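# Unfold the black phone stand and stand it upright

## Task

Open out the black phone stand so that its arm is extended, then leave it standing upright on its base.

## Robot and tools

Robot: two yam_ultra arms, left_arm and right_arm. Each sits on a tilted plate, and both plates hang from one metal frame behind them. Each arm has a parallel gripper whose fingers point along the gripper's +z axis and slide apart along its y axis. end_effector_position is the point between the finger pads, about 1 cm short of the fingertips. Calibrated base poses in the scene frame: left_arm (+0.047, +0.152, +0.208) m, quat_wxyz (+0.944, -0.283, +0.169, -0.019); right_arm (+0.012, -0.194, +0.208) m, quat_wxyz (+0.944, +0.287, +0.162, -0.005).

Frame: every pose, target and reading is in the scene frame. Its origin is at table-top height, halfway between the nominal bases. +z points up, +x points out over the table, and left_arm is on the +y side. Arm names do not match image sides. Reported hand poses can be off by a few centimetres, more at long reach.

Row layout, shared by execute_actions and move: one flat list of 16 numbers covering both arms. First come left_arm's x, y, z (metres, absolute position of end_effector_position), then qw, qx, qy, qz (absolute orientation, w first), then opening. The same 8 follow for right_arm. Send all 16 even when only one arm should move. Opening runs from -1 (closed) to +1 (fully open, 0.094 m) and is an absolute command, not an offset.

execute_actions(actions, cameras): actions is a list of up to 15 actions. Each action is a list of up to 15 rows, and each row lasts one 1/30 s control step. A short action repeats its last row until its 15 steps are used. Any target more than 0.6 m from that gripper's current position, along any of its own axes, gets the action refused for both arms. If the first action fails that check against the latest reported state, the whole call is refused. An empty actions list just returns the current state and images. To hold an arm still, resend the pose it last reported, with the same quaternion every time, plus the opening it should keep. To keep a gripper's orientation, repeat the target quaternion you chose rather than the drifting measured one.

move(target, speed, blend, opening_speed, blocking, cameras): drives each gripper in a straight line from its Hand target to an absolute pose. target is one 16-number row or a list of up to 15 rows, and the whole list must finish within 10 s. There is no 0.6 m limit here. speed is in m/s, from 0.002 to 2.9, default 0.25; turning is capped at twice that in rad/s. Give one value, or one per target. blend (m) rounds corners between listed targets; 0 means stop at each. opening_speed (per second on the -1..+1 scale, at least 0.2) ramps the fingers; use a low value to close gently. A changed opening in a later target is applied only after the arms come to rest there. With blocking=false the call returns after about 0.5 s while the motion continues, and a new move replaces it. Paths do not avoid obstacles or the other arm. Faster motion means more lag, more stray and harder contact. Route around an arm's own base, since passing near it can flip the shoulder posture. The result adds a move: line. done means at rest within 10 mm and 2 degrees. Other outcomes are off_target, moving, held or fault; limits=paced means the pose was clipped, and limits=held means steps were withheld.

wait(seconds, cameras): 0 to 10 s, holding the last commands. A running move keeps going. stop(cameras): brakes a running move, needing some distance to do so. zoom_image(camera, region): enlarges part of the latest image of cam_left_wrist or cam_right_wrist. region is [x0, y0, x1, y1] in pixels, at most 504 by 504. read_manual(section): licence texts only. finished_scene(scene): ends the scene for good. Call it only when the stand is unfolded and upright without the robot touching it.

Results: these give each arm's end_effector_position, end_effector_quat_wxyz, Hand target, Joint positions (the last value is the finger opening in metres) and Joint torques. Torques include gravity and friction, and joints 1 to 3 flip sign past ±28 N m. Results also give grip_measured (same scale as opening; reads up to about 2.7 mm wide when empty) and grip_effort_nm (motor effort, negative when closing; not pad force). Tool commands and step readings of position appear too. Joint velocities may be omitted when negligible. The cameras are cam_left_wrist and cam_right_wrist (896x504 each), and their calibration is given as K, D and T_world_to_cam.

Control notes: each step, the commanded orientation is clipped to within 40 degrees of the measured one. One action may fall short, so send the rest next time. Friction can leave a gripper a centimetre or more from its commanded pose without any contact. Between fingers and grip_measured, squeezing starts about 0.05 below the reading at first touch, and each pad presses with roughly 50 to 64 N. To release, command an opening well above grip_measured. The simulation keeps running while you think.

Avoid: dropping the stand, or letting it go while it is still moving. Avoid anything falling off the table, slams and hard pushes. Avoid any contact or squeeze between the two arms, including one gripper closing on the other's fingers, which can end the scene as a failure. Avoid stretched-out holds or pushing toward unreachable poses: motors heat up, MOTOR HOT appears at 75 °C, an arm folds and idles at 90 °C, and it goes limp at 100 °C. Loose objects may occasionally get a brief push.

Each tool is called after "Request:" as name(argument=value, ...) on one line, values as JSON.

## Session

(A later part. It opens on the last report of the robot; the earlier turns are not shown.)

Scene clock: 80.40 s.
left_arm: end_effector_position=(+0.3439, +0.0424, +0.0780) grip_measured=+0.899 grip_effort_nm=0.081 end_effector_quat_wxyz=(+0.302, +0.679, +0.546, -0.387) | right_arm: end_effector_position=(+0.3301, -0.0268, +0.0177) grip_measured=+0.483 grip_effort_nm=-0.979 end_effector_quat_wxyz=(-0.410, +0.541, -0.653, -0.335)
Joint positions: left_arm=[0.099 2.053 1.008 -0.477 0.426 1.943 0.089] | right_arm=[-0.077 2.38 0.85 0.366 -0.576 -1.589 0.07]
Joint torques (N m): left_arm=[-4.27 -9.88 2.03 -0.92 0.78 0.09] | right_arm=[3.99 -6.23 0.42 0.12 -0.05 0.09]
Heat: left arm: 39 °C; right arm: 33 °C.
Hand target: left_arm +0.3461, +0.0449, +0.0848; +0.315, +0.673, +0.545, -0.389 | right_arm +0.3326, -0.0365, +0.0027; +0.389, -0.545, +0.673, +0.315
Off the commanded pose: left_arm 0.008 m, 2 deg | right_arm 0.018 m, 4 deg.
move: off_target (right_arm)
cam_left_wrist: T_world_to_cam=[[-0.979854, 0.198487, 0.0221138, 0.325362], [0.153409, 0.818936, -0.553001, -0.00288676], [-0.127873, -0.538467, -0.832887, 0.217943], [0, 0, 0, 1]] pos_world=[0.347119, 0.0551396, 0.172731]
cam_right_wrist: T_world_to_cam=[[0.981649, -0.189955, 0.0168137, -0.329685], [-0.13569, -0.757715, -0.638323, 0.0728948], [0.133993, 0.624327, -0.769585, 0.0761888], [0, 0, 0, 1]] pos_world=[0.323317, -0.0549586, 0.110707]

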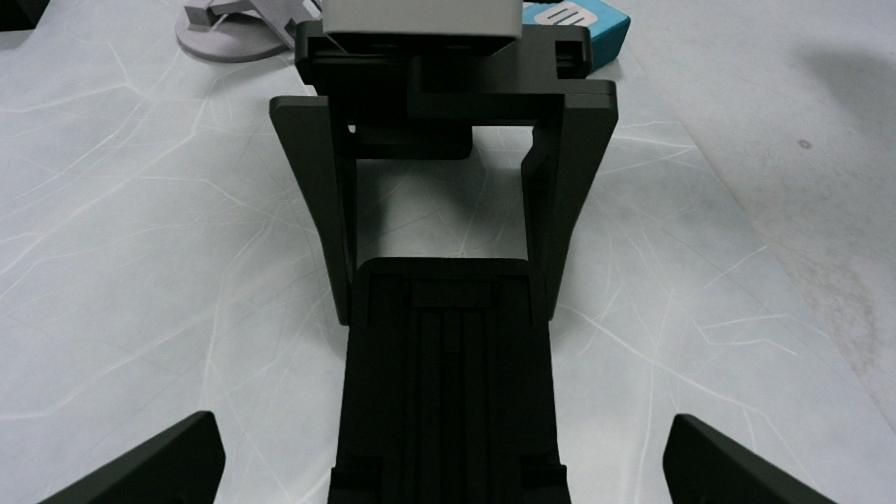

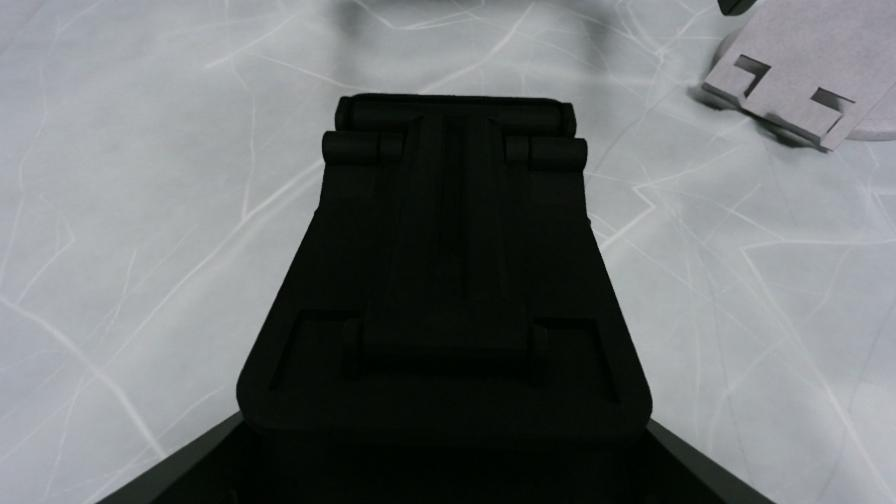

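Request:
move(target=[[0.343,-0.002,0.049,0.315,0.673,0.545,-0.389,0.8,0.333,-0.034,0.0,0.389,-0.545,0.673,0.315,0.1],[0.343,-0.002,0.049,0.315,0.673,0.545,-0.389,0.1,0.333,-0.034,0.0,0.389,-0.545,0.673,0.315,0.1]], speed=0.1, opening_speed=1)

Request:
move(target=[[0.344,0.010,0.095,0.315,0.673,0.545,-0.389,0.1,0.333,-0.036,-0.03,0.389,-0.545,0.673,0.315,0.1],[0.346,0.045,0.11,0.315,0.673,0.545,-0.389,0.1,0.333,-0.044,-0.045,0.389,-0.545,0.673,0.315,0.1]], speed=0.07)

Request:
move(target=[[0.343,0.03,0.085,0.315,0.673,0.545,-0.389,0.8,0.333,-0.034,0.01,0.389,-0.545,0.673,0.315,0.1],[0.346,0.085,0.11,0.315,0.673,0.545,-0.389,0.9,0.333,-0.034,0.002,0.389,-0.545,0.673,0.315,0.1]], speed=0.08, opening_speed=0.6)

Scene clock: 86.77 s.
left_arm: end_effector_position=(+0.3454, +0.0101, +0.0461) grip_measured=+0.101 grip_effort_nm=-0.056 end_effector_quat_wxyz=(+0.307, +0.674, +0.555, -0.378) | right_arm: end_effector_position=(+0.3330, -0.0272, +0.0175) grip_measured=+0.483 grip_effort_nm=-0.989 end_effector_quat_wxyz=(-0.412, +0.541, -0.653, -0.333)
Joint positions: left_arm=[0.066 2.199 1.018 -0.297 0.426 1.885 0.052] | right_arm=[-0.077 2.38 0.856 0.366 -0.576 -1.589 0.07]
Joint torques (N m): left_arm=[-7.53 -6.46 2.7 -0.59 0.73 -0.05] | right_arm=[4.23 -5.59 0.13 0.15 0.02 0.03]
Heat: left arm: 40 °C; right arm: 33 °C.
Hand target: left_arm +0.3428, -0.0016, +0.0492; +0.315, +0.673, +0.545, -0.389 | right_arm +0.3326, -0.0346, +0.0009; +0.389, -0.545, +0.673, +0.315
Off the commanded pose: left_arm 0.013 m, 2 deg | right_arm 0.019 m, 4 deg.
move: off_target (left_arm, right_arm); target 2's new opening was sent with left_arm's hand 0.013 m and 2 deg from that target
cam_left_wrist: T_world_to_cam=[[-0.984993, 0.171903, 0.0154023, 0.33632], [0.135587, 0.825936, -0.547217, 0.011602], [-0.106789, -0.536917, -0.836849, 0.16712], [0, 0, 0, 1]] pos_world=[0.347547, 0.0223327, 0.141023]
cam_right_wrist: T_world_to_cam=[[0.980945, -0.193033, 0.0220439, -0.332502], [-0.134822, -0.758005, -0.638163, 0.0725994], [0.139896, 0.62303, -0.769586, 0.0739937], [0, 0, 0, 1]] pos_world=[0.325603, -0.0552536, 0.110604]

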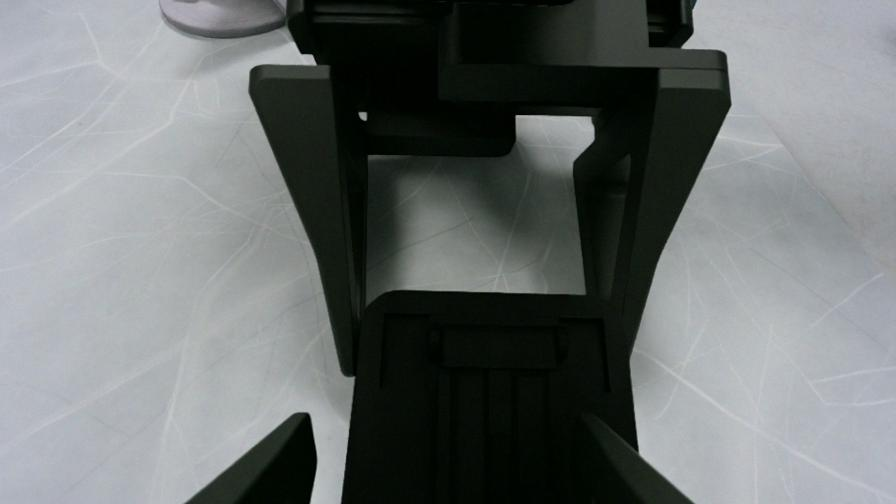

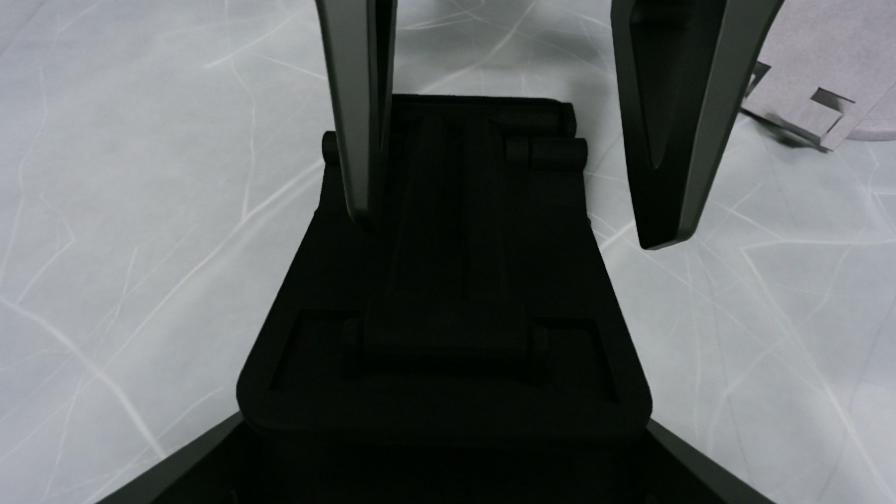

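Scene clock: 88.70 s.
left_arm: end_effector_position=(+0.3405, +0.0420, +0.1028) grip_measured=+0.101 grip_effort_nm=-0.056 end_effector_quat_wxyz=(+0.300, +0.678, +0.546, -0.390) | right_arm: end_effector_position=(+0.3375, -0.0294, +0.0185) grip_measured=+0.483 grip_effort_nm=-0.984 end_effector_quat_wxyz=(-0.457, +0.519, -0.620, -0.369)
Joint positions: left_arm=[0.06 1.969 0.971 -0.514 0.426 1.897 0.052] | right_arm=[-0.141 2.432 0.934 0.28 -0.74 -1.68 0.07]
Joint torques (N m): left_arm=[-4.37 -9.57 3.44 -0.85 0.77 0.11] | right_arm=[0.88 -2.41 1.47 0.33 1.26 -0.17]
Heat: left arm: 40 °C; right arm: 33 °C.
Hand target: left_arm +0.3459, +0.0449, +0.1098; +0.315, +0.673, +0.545, -0.389 | right_arm +0.3288, -0.0493, -0.0355; +0.390, -0.544, +0.671, +0.320
Off the commanded pose: left_arm 0.010 m, 2 deg | right_arm 0.065 m, 12 deg.
move: off_target (right_arm)
cam_left_wrist: T_world_to_cam=[[-0.979378, 0.199876, 0.0294805, 0.320631], [0.150083, 0.817423, -0.556142, 0.0133226], [-0.135258, -0.540249, -0.830564, 0.240292], [0, 0, 0, 1]] pos_world=[0.344521, 0.0548408, 0.197535]
cam_right_wrist: T_world_to_cam=[[0.981544, -0.189313, 0.027036, -0.337587], [-0.107775, -0.664405, -0.739561, 0.0676839], [0.157972, 0.722998, -0.672546, 0.0705399], [0, 0, 0, 1]] pos_world=[0.327508, -0.0699404, 0.106625]

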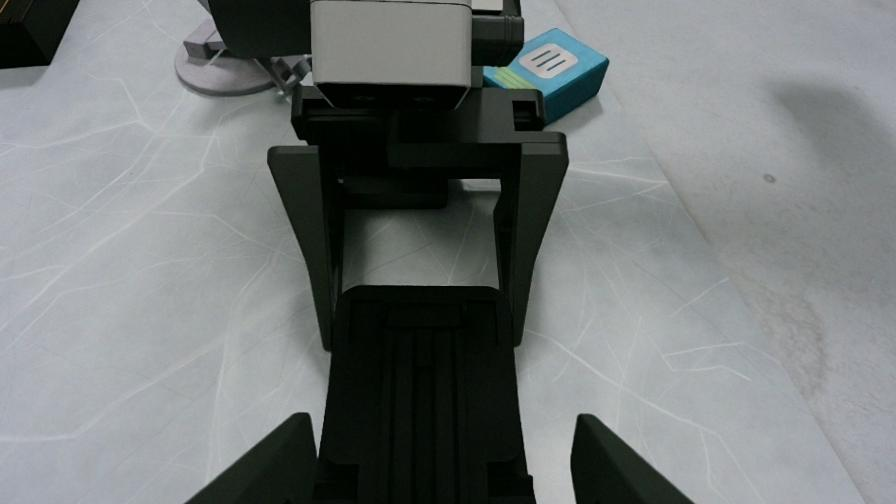

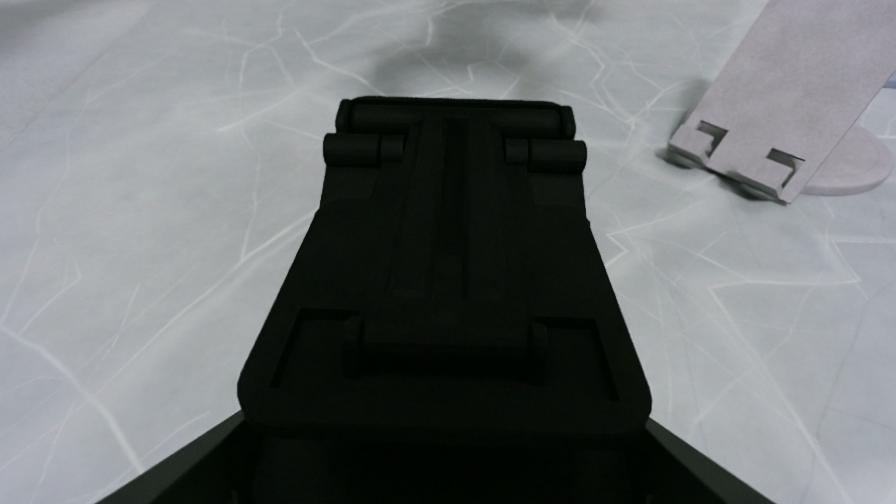

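Scene clock: 91.30 s.
left_arm: end_effector_position=(+0.3382, +0.0818, +0.1027) grip_measured=+0.899 grip_effort_nm=0.081 end_effector_quat_wxyz=(+0.298, +0.678, +0.545, -0.394) | right_arm: end_effector_position=(+0.3319, -0.0285, +0.0177) grip_measured=+0.483 grip_effort_nm=-0.979 end_effector_quat_wxyz=(-0.412, +0.539, -0.653, -0.335)
Joint positions: left_arm=[0.171 1.923 1.008 -0.656 0.429 2.02 0.089] | right_arm=[-0.082 2.377 0.854 0.361 -0.582 -1.591 0.07]
Joint torques (N m): left_arm=[-3.86 -9.76 3.99 -1.05 0.74 0.09] | right_arm=[4.94 -6.01 0.05 0.23 0.11 0.07]
Heat: left arm: 40 °C; right arm: 33 °C.
Hand target: left_arm +0.3460, +0.0850, +0.1098; +0.315, +0.673, +0.545, -0.389 | right_arm +0.3328, -0.0345, +0.0029; +0.389, -0.545, +0.672, +0.315
Off the commanded pose: left_arm 0.011 m, 2 deg | right_arm 0.017 m, 4 deg.
move: off_target (left_arm, right_arm); target 2's new opening was sent with left_arm's hand 0.011 m and 2 deg from that target
cam_left_wrist: T_world_to_cam=[[-0.978059, 0.205251, 0.035661, 0.308907], [0.150868, 0.815893, -0.558173, -0.0188306], [-0.143661, -0.540546, -0.828958, 0.264144], [0, 0, 0, 1]] pos_world=[0.342917, 0.0947424, 0.197438]
cam_right_wrist: T_world_to_cam=[[0.980787, -0.194344, 0.0169683, -0.331607], [-0.138507, -0.754961, -0.640975, 0.0729552], [0.13738, 0.626309, -0.767374, 0.0759818], [0, 0, 0, 1]] pos_world=[0.324902, -0.0569556, 0.110696]

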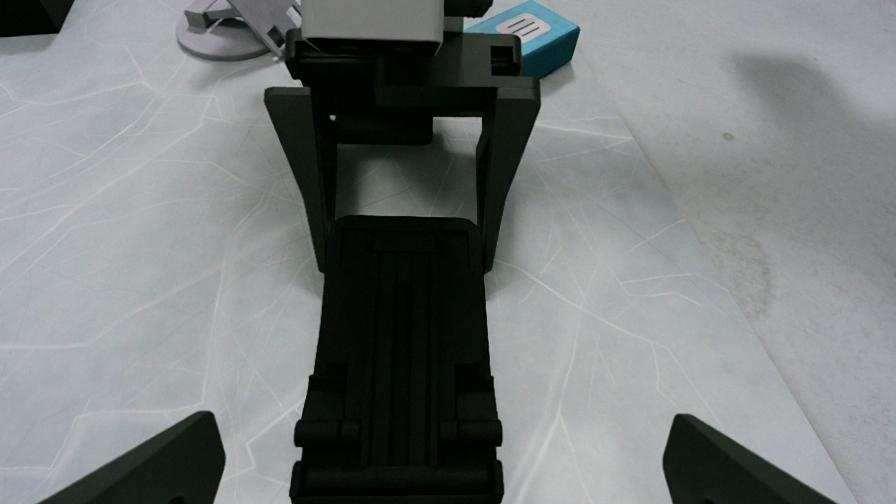

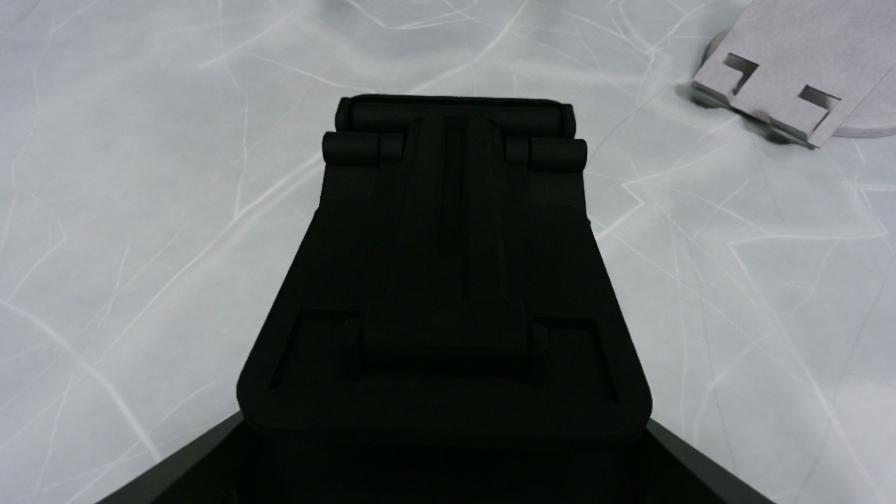

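Request:
move(target=[[0.344,0.03,0.08,0.315,0.673,0.545,-0.389,0.9,0.333,-0.034,0.0,0.389,-0.545,0.673,0.315,0.1],[0.340,-0.006,0.037,0.315,0.673,0.545,-0.389,0.9,0.333,-0.034,0.0,0.389,-0.545,0.673,0.315,0.1],[0.340,-0.006,0.037,0.315,0.673,0.545,-0.389,0.1,0.333,-0.034,0.0,0.389,-0.545,0.673,0.315,0.1]], speed=0.1, opening_speed=1)

Scene clock: 96.40 s.
left_arm: end_effector_position=(+0.3406, +0.0073, +0.0343) grip_measured=+0.302 grip_effort_nm=-1.004 end_effector_quat_wxyz=(+0.303, +0.674, +0.555, -0.382) | right_arm: end_effector_position=(+0.3355, -0.0291, +0.0175) grip_measured=+0.483 grip_effort_nm=-0.989 end_effector_quat_wxyz=(-0.414, +0.538, -0.654, -0.332)
Joint positions: left_arm=[0.078 2.243 1.028 -0.277 0.425 1.896 0.061] | right_arm=[-0.082 2.377 0.861 0.362 -0.582 -1.588 0.07]
Joint torques (N m): left_arm=[-7.79 -6.31 2.36 -0.5 0.76 -0.08] | right_arm=[4.85 -5.26 0.17 0.21 0.04 0.02]
Heat: left arm: 39 °C; right arm: 33 °C.
Hand target: left_arm +0.3398, -0.0055, +0.0373; +0.315, +0.673, +0.545, -0.389 | right_arm +0.3326, -0.0345, +0.0010; +0.389, -0.545, +0.672, +0.316
Off the commanded pose: left_arm 0.014 m, 2 deg | right_arm 0.018 m, 4 deg.
move: off_target (left_arm, right_arm); target 3's new opening was sent with left_arm's hand 0.014 m and 2 deg from that target
cam_left_wrist: T_world_to_cam=[[-0.984133, 0.175704, 0.0247148, 0.331586], [0.133757, 0.82617, -0.547313, 0.00870557], [-0.116584, -0.535323, -0.836563, 0.158569], [0, 0, 0, 1]] pos_world=[0.343646, 0.0194327, 0.129223]
cam_right_wrist: T_world_to_cam=[[0.979597, -0.199822, 0.0214787, -0.335142], [-0.139914, -0.754793, -0.640868, 0.0733394], [0.144271, 0.624787, -0.767351, 0.0733611], [0, 0, 0, 1]] pos_world=[0.327981, -0.0574475, 0.110493]

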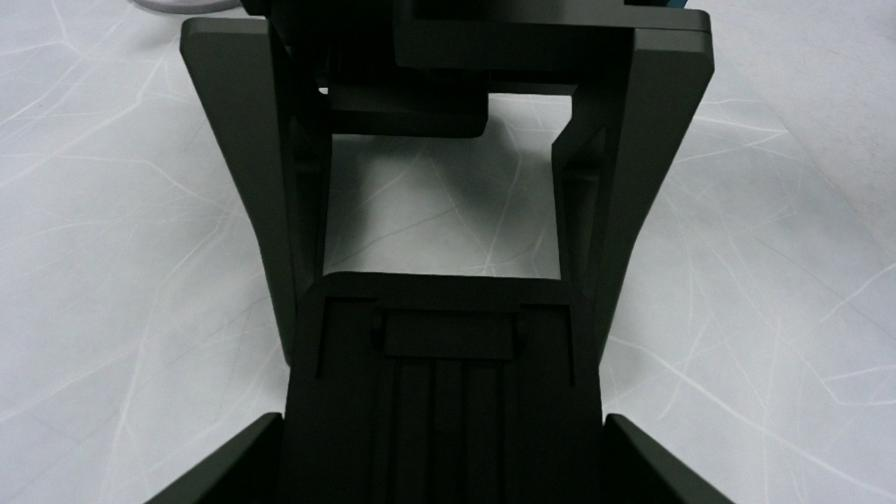

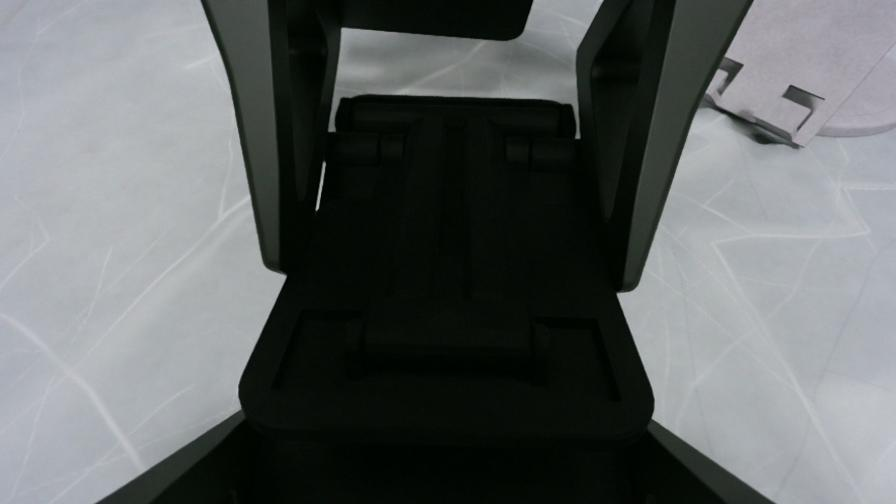

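Request:
move(target=[[0.344,0.005,0.09,0.315,0.673,0.545,-0.389,0.1,0.333,-0.036,-0.03,0.389,-0.545,0.673,0.315,0.1],[0.346,0.045,0.12,0.315,0.673,0.545,-0.389,0.1,0.333,-0.044,-0.045,0.389,-0.545,0.673,0.315,0.1]], speed=0.07)

Request:
move(target=[[0.343,0.03,0.07,0.315,0.673,0.545,-0.389,0.8,0.333,-0.034,0.01,0.389,-0.545,0.673,0.315,0.1],[0.346,0.085,0.11,0.315,0.673,0.545,-0.389,0.9,0.333,-0.034,0.002,0.389,-0.545,0.673,0.315,0.1]], speed=0.08, opening_speed=0.6)

Scene clock: 101.60 s.
left_arm: end_effector_position=(+0.3353, +0.0287, +0.0906) grip_measured=+0.274 grip_effort_nm=-1.013 end_effector_quat_wxyz=(+0.292, +0.684, +0.548, -0.383) | right_arm: end_effector_position=(+0.3356, -0.0200, +0.0309) grip_measured=+0.483 grip_effort_nm=-0.989 end_effector_quat_wxyz=(-0.488, +0.514, -0.593, -0.382)
Joint positions: left_arm=[0.033 2.013 0.948 -0.431 0.399 1.868 0.06] | right_arm=[-0.129 2.448 0.932 0.296 -0.815 -1.706 0.07]
Joint torques (N m): left_arm=[-3.89 -14.89 4.04 -1.7 1.06 0.17] | right_arm=[-0.62 -4.53 0.58 0.08 1.87 0.08]
Motor temperatures (°C): left_arm=[30 41 29 29 31 28 27] | right_arm=[30 33 26 28 30 28 30]
Heat: left arm: 41 °C; right arm: 33 °C.
Hand target: left_arm +0.3453, +0.0420, +0.1165; +0.315, +0.673, +0.546, -0.387 | right_arm +0.3263, -0.0517, -0.0307; +0.394, -0.541, +0.669, +0.325
Off the commanded pose: left_arm 0.035 m, 3 deg | right_arm 0.080 m, 17 deg.
move: off_target (left_arm, right_arm)
cam_left_wrist: T_world_to_cam=[[-0.978526, 0.203987, 0.0295966, 0.318119], [0.156805, 0.829885, -0.535446, 0.013598], [-0.133786, -0.519307, -0.844051, 0.222428], [0, 0, 0, 1]] pos_world=[0.338913, 0.0393316, 0.185606]
cam_right_wrist: T_world_to_cam=[[0.981575, -0.181913, 0.0584631, -0.335088], [-0.0661096, -0.610393, -0.789335, 0.0715782], [0.179276, 0.770927, -0.611173, 0.0642096], [0, 0, 0, 1]] pos_world=[0.322134, -0.0667669, 0.115333]

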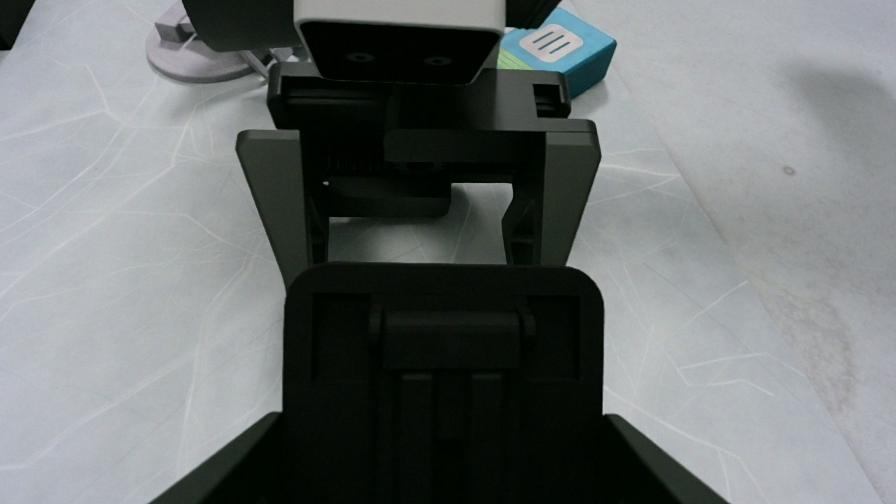

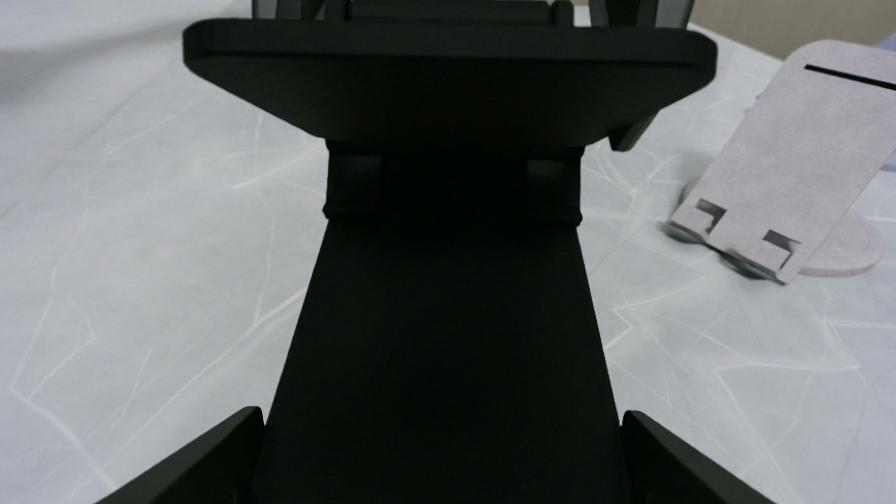

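Scene clock: 104.30 s.
left_arm: end_effector_position=(+0.3383, +0.0816, +0.1029) grip_measured=+0.899 grip_effort_nm=0.081 end_effector_quat_wxyz=(+0.298, +0.678, +0.545, -0.394) | right_arm: end_effector_position=(+0.3275, -0.0276, +0.0175) grip_measured=+0.483 grip_effort_nm=-0.979 end_effector_quat_wxyz=(-0.409, +0.544, -0.650, -0.339)
Joint positions: left_arm=[0.17 1.922 1.008 -0.656 0.429 2.02 0.089] | right_arm=[-0.082 2.378 0.851 0.348 -0.581 -1.605 0.07]
Joint torques (N m): left_arm=[-3.88 -9.78 3.92 -1.1 0.76 0.09] | right_arm=[4.79 -5.85 0.4 0.35 0.04 0.27]
Heat: left arm: 40 °C; right arm: 33 °C.
Hand target: left_arm +0.3459, +0.0850, +0.1098; +0.315, +0.673, +0.545, -0.389 | right_arm +0.3329, -0.0348, +0.0029; +0.389, -0.544, +0.673, +0.316
Off the commanded pose: left_arm 0.011 m, 2 deg | right_arm 0.018 m, 4 deg.
move: off_target (left_arm, right_arm); target 2's new opening was sent with left_arm's hand 0.011 m and 2 deg from that target
cam_left_wrist: T_world_to_cam=[[-0.977991, 0.205688, 0.0350139, 0.308982], [0.151587, 0.815767, -0.558162, -0.0188739], [-0.143371, -0.54057, -0.828993, 0.264165], [0, 0, 0, 1]] pos_world=[0.342917, 0.0946425, 0.197638]
cam_right_wrist: T_world_to_cam=[[0.983556, -0.179984, 0.0149256, -0.327611], [-0.12879, -0.756928, -0.640682, 0.0697112], [0.12661, 0.628225, -0.767661, 0.0793918], [0, 0, 0, 1]] pos_world=[0.32115, -0.0560742, 0.110498]

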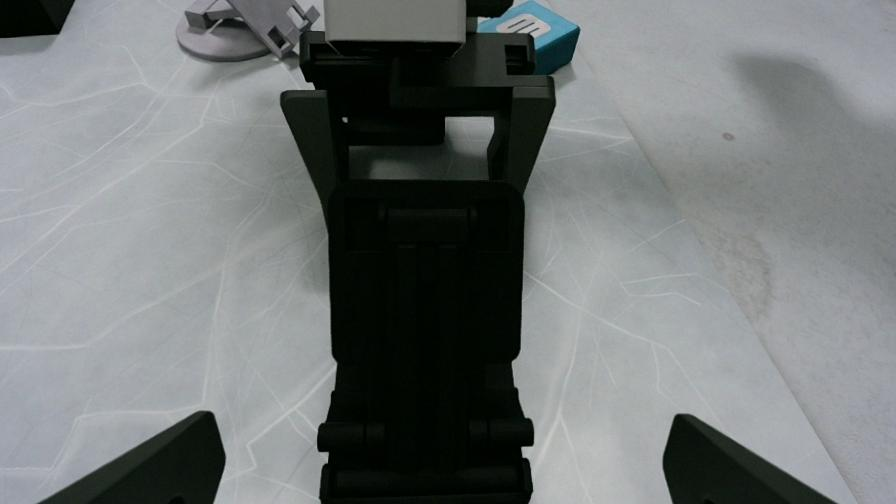

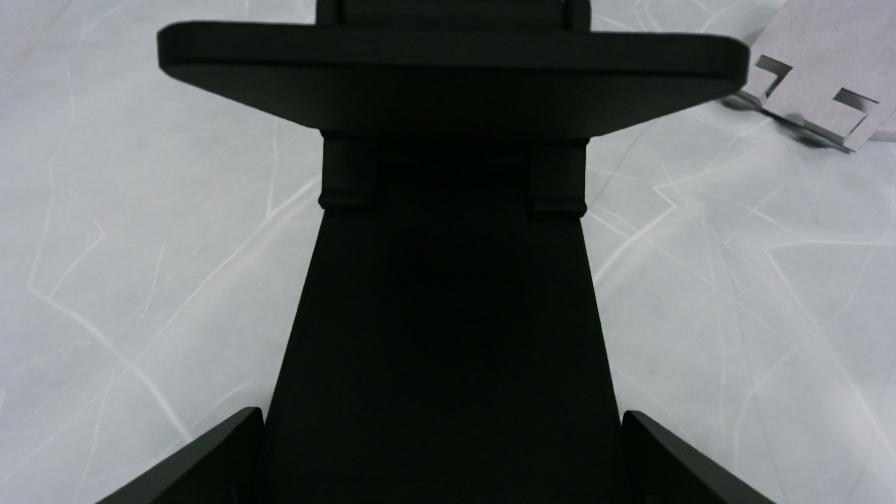

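Request:
move(target=[[0.340,0.05,0.09,0.315,0.673,0.545,-0.389,1,0.328,-0.037,0.0,0.389,-0.545,0.673,0.315,0.1],[0.334,0.017,0.066,0.315,0.673,0.545,-0.389,1,0.328,-0.037,0.0,0.389,-0.545,0.673,0.315,0.1],[0.334,0.017,0.066,0.315,0.673,0.545,-0.389,0.1,0.328,-0.037,0.0,0.389,-0.545,0.673,0.315,0.1]], speed=0.12, opening_speed=1)

Request:
move(target=[[0.338,0.05,0.092,0.315,0.673,0.545,-0.389,0.1,0.328,-0.042,-0.03,0.389,-0.545,0.673,0.315,0.1],[0.342,0.095,0.090,0.315,0.673,0.545,-0.389,0.1,0.328,-0.056,-0.04,0.389,-0.545,0.673,0.315,0.1]], speed=0.06)

Request:
move(target=[[0.333,0.07,0.08,0.315,0.673,0.545,-0.389,0.9,0.328,-0.037,0.01,0.389,-0.545,0.673,0.315,0.1],[0.340,0.12,0.1,0.315,0.673,0.545,-0.389,1,0.328,-0.037,0.002,0.389,-0.545,0.673,0.315,0.1]], speed=0.07, opening_speed=0.7)

Scene clock: 111.33 s.
left_arm: end_effector_position=(+0.3397, +0.0290, +0.0632) grip_measured=+0.101 grip_effort_nm=-0.056 end_effector_quat_wxyz=(+0.310, +0.675, +0.555, -0.375) | right_arm: end_effector_position=(+0.3260, -0.0273, +0.0177) grip_measured=+0.483 grip_effort_nm=-0.984 end_effector_quat_wxyz=(-0.409, +0.544, -0.650, -0.339)
Joint positions: left_arm=[0.091 2.098 0.962 -0.345 0.429 1.913 0.052] | right_arm=[-0.082 2.378 0.846 0.352 -0.581 -1.606 0.07]
Joint torques (N m): left_arm=[-7.24 -6.26 1.95 -0.63 0.73 -0.08] | right_arm=[3.55 -5.83 -0.4 0.4 0.04 0.1]
Heat: left arm: 40 °C; right arm: 33 °C.
Hand target: left_arm +0.3338, +0.0175, +0.0662; +0.315, +0.673, +0.545, -0.389 | right_arm +0.3277, -0.0376, +0.0009; +0.389, -0.545, +0.673, +0.316
Off the commanded pose: left_arm 0.014 m, 2 deg | right_arm 0.020 m, 4 deg.
move: off_target (left_arm, right_arm); target 3's new opening was sent with left_arm's hand 0.013 m and 2 deg from that target
cam_left_wrist: T_world_to_cam=[[-0.985709, 0.168236, 0.00861304, 0.327974], [0.1363, 0.826552, -0.546109, 0.0057728], [-0.0989943, -0.537131, -0.83767, 0.188373], [0, 0, 0, 1]] pos_world=[0.341148, 0.041232, 0.158122]
cam_right_wrist: T_world_to_cam=[[0.983788, -0.178733, 0.0146622, -0.326082], [-0.127992, -0.757057, -0.640689, 0.0695355], [0.125613, 0.628426, -0.76766, 0.0799402], [0, 0, 0, 1]] pos_world=[0.319654, -0.0558758, 0.110699]

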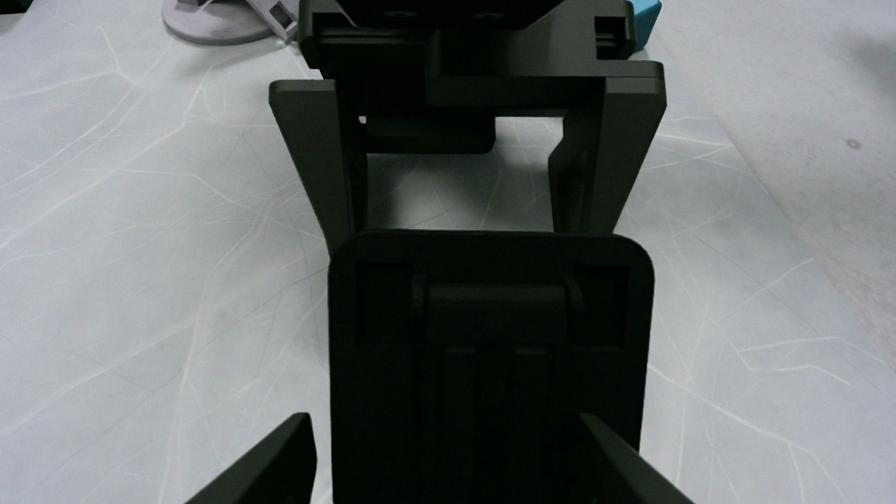

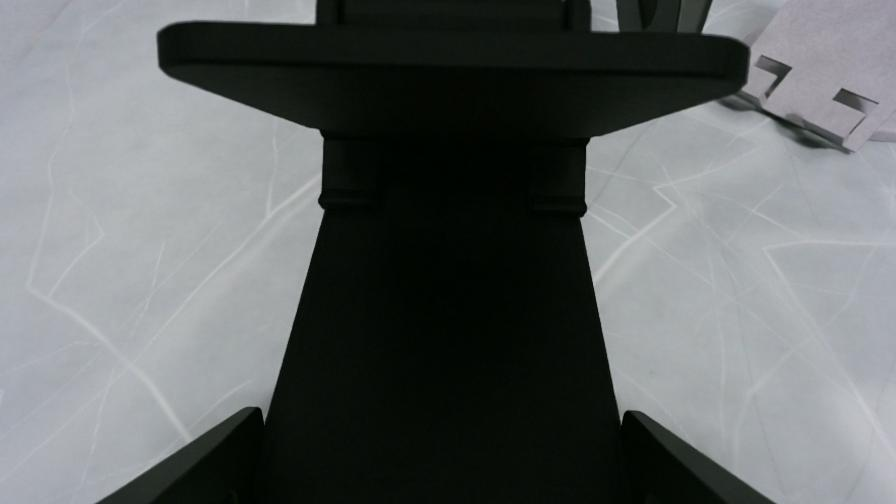

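Scene clock: 113.47 s.
left_arm: end_effector_position=(+0.3332, +0.0910, +0.0826) grip_measured=+0.101 grip_effort_nm=-0.051 end_effector_quat_wxyz=(+0.297, +0.677, +0.545, -0.396) | right_arm: end_effector_position=(+0.3319, -0.0385, +0.0177) grip_measured=+0.483 grip_effort_nm=-0.984 end_effector_quat_wxyz=(-0.453, +0.521, -0.622, -0.368)
Joint positions: left_arm=[0.231 1.977 1.024 -0.651 0.429 2.087 0.052] | right_arm=[-0.165 2.411 0.915 0.255 -0.738 -1.711 0.07]
Joint torques (N m): left_arm=[-3.99 -10.3 3.51 -1.15 0.77 0.09] | right_arm=[0.59 -3.23 0.92 0.24 1.14 -0.14]
Heat: left arm: 40 °C; right arm: 33 °C.
Hand target: left_arm +0.3420, +0.0949, +0.0899; +0.315, +0.673, +0.545, -0.389 | right_arm +0.3248, -0.0603, -0.0320; +0.389, -0.544, +0.671, +0.319
Off the commanded pose: left_arm 0.012 m, 2 deg | right_arm 0.060 m, 11 deg.
move: off_target (left_arm, right_arm)
cam_left_wrist: T_world_to_cam=[[-0.977619, 0.206757, 0.0388878, 0.302279], [0.149868, 0.81414, -0.560995, -0.0362217], [-0.14765, -0.542611, -0.826905, 0.253133], [0, 0, 0, 1]] pos_world=[0.338317, 0.104344, 0.177242]
cam_right_wrist: T_world_to_cam=[[0.981932, -0.187536, 0.025276, -0.33383], [-0.109454, -0.671832, -0.732572, 0.0606265], [0.154365, 0.71657, -0.68022, 0.0785191], [0, 0, 0, 1]] pos_world=[0.322314, -0.078139, 0.106261]

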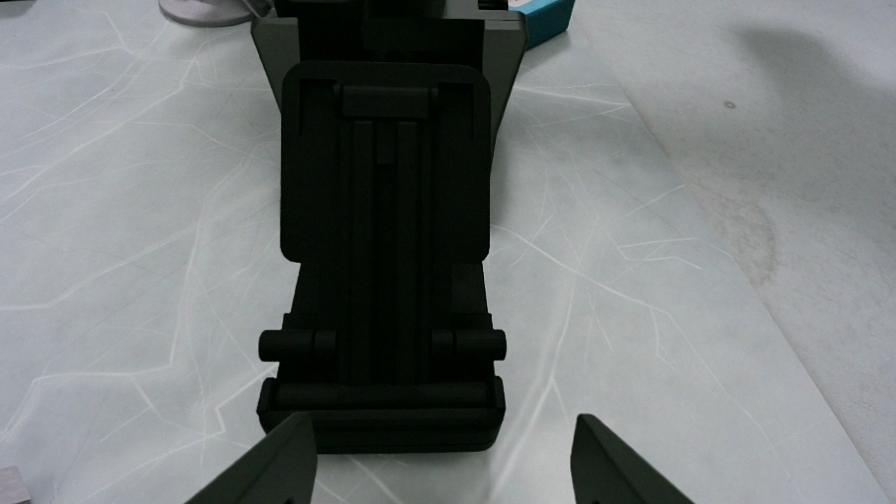

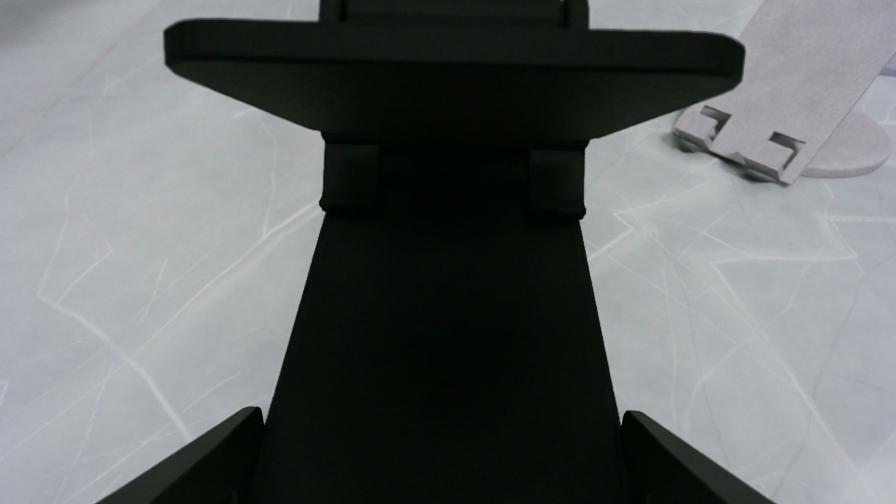

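Scene clock: 116.13 s.
left_arm: end_effector_position=(+0.3337, +0.1140, +0.0956) grip_measured=+0.999 grip_effort_nm=0.081 end_effector_quat_wxyz=(+0.294, +0.668, +0.559, -0.395) | right_arm: end_effector_position=(+0.3272, -0.0332, +0.0175) grip_measured=+0.483 grip_effort_nm=-0.979 end_effector_quat_wxyz=(-0.411, +0.540, -0.655, -0.333)
Joint positions: left_arm=[0.275 1.904 1.029 -0.733 0.429 2.097 0.094] | right_arm=[-0.096 2.365 0.833 0.364 -0.581 -1.604 0.07]
Joint torques (N m): left_arm=[-3.4 -10.09 3.75 -1.25 0.52 0.08] | right_arm=[5.15 -5.3 0.14 0.3 -0.01 0.08]
Heat: left arm: 40 °C; right arm: 33 °C.
Hand target: left_arm +0.3400, +0.1196, +0.1000; +0.303, +0.668, +0.560, -0.385 | right_arm +0.3277, -0.0376, +0.0028; +0.389, -0.545, +0.673, +0.315
Off the commanded pose: left_arm 0.010 m, 3 deg | right_arm 0.016 m, 4 deg.
joint sent to its limit (left arm) — joint 6 (wrist roll), upper limit. The joint targets still meet the commanded pose.
move: off_target (left_arm, right_arm); target 2's new opening was sent with left_arm's hand 0.010 m and 3 deg from that target
cam_left_wrist: T_world_to_cam=[[-0.982017, 0.179508, 0.058485, 0.300132], [0.117678, 0.824232, -0.553889, -0.0387239], [-0.147633, -0.537046, -0.830534, 0.276127], [0, 0, 0, 1]] pos_world=[0.340057, 0.126334, 0.190331]
cam_right_wrist: T_world_to_cam=[[0.980548, -0.195533, 0.0171207, -0.327821], [-0.140099, -0.758304, -0.636669, 0.0689143], [0.137473, 0.621886, -0.770947, 0.0792872], [0, 0, 0, 1]] pos_world=[0.320199, -0.0611495, 0.110614]

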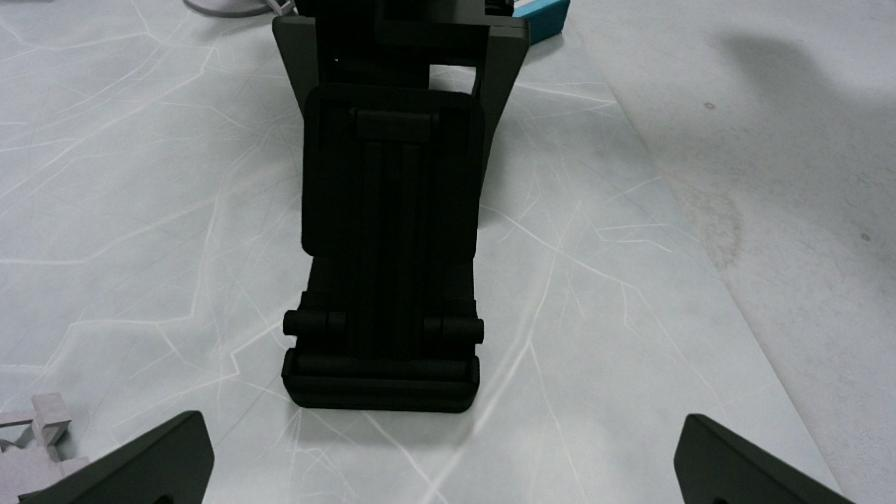

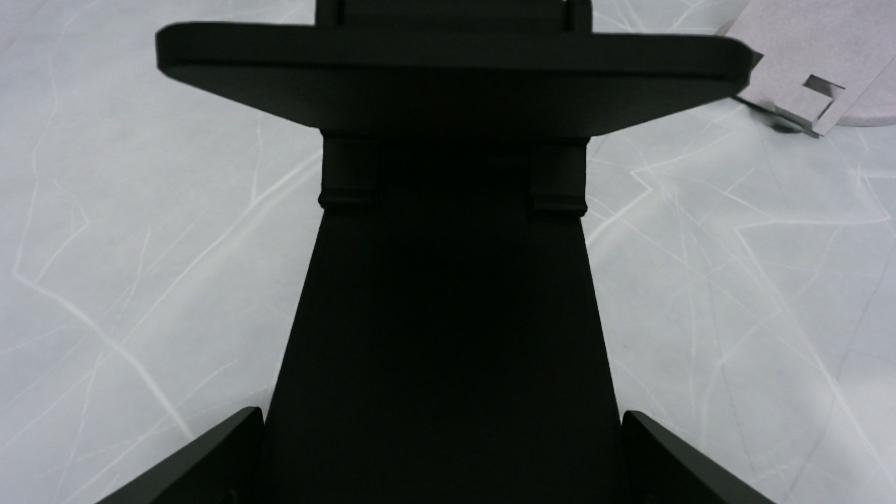

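Request:
move(target=[[0.338,0.05,0.085,0.315,0.673,0.545,-0.389,1,0.328,-0.037,0.0,0.389,-0.545,0.673,0.315,0.1],[0.332,0.000,0.051,0.315,0.673,0.545,-0.389,1,0.328,-0.037,0.0,0.389,-0.545,0.673,0.315,0.1],[0.332,0.000,0.051,0.315,0.673,0.545,-0.389,0.1,0.328,-0.037,0.0,0.389,-0.545,0.673,0.315,0.1]], speed=0.12, opening_speed=1)

Scene clock: 121.60 s.
left_arm: end_effector_position=(+0.3348, +0.0113, +0.0485) grip_measured=+0.315 grip_effort_nm=-1.013 end_effector_quat_wxyz=(+0.308, +0.674, +0.554, -0.379) | right_arm: end_effector_position=(+0.3296, -0.0337, +0.0173) grip_measured=+0.483 grip_effort_nm=-0.984 end_effector_quat_wxyz=(-0.412, +0.540, -0.655, -0.331)
Joint positions: left_arm=[0.071 2.179 0.968 -0.27 0.429 1.892 0.062] | right_arm=[-0.096 2.365 0.838 0.364 -0.581 -1.603 0.07]
Joint torques (N m): left_arm=[-7.42 -6.31 2.22 -0.61 0.69 -0.07] | right_arm=[4.85 -4.88 -0.14 0.26 -0.01 0.06]
Heat: left arm: 41 °C; right arm: 33 °C.
Hand target: left_arm +0.3318, +0.0004, +0.0512; +0.315, +0.673, +0.545, -0.389 | right_arm +0.3275, -0.0377, +0.0009; +0.389, -0.545, +0.673, +0.316
Off the commanded pose: left_arm 0.012 m, 2 deg | right_arm 0.018 m, 4 deg.
move: off_target (left_arm, right_arm); target 3's new opening was sent with left_arm's hand 0.012 m and 2 deg from that target
cam_left_wrist: T_world_to_cam=[[-0.98494, 0.172257, 0.014842, 0.325639], [0.135892, 0.82436, -0.549513, 0.0133235], [-0.106892, -0.53922, -0.835354, 0.168597], [0, 0, 0, 1]] pos_world=[0.336947, 0.0238339, 0.143326]
cam_right_wrist: T_world_to_cam=[[0.979847, -0.198671, 0.0207212, -0.330286], [-0.140305, -0.758377, -0.636537, 0.0689017], [0.142176, 0.620802, -0.770968, 0.0774481], [0, 0, 0, 1]] pos_world=[0.322286, -0.0614446, 0.110412]

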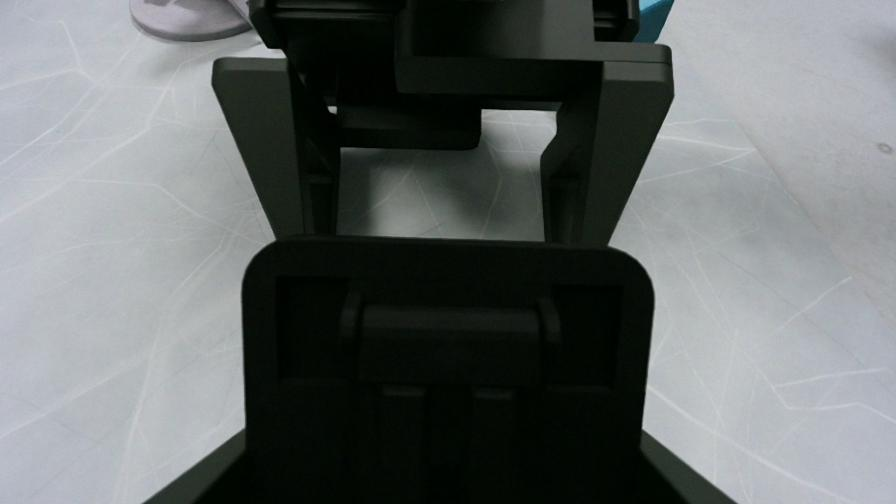

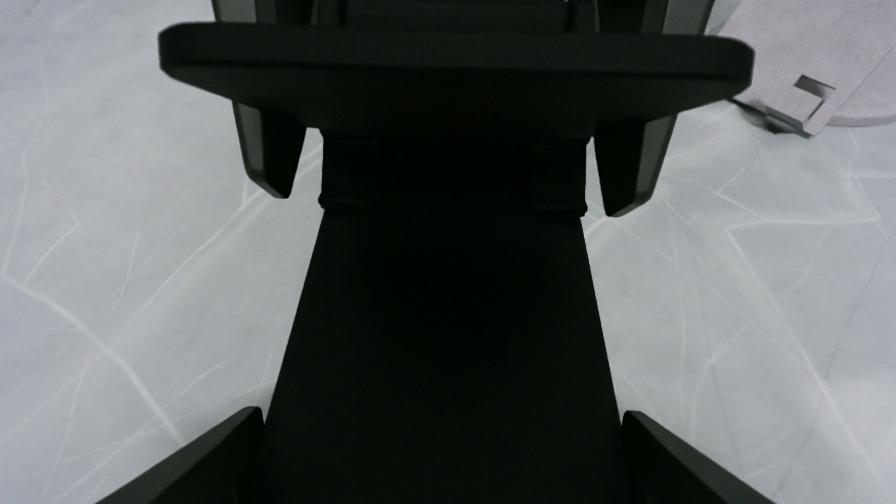

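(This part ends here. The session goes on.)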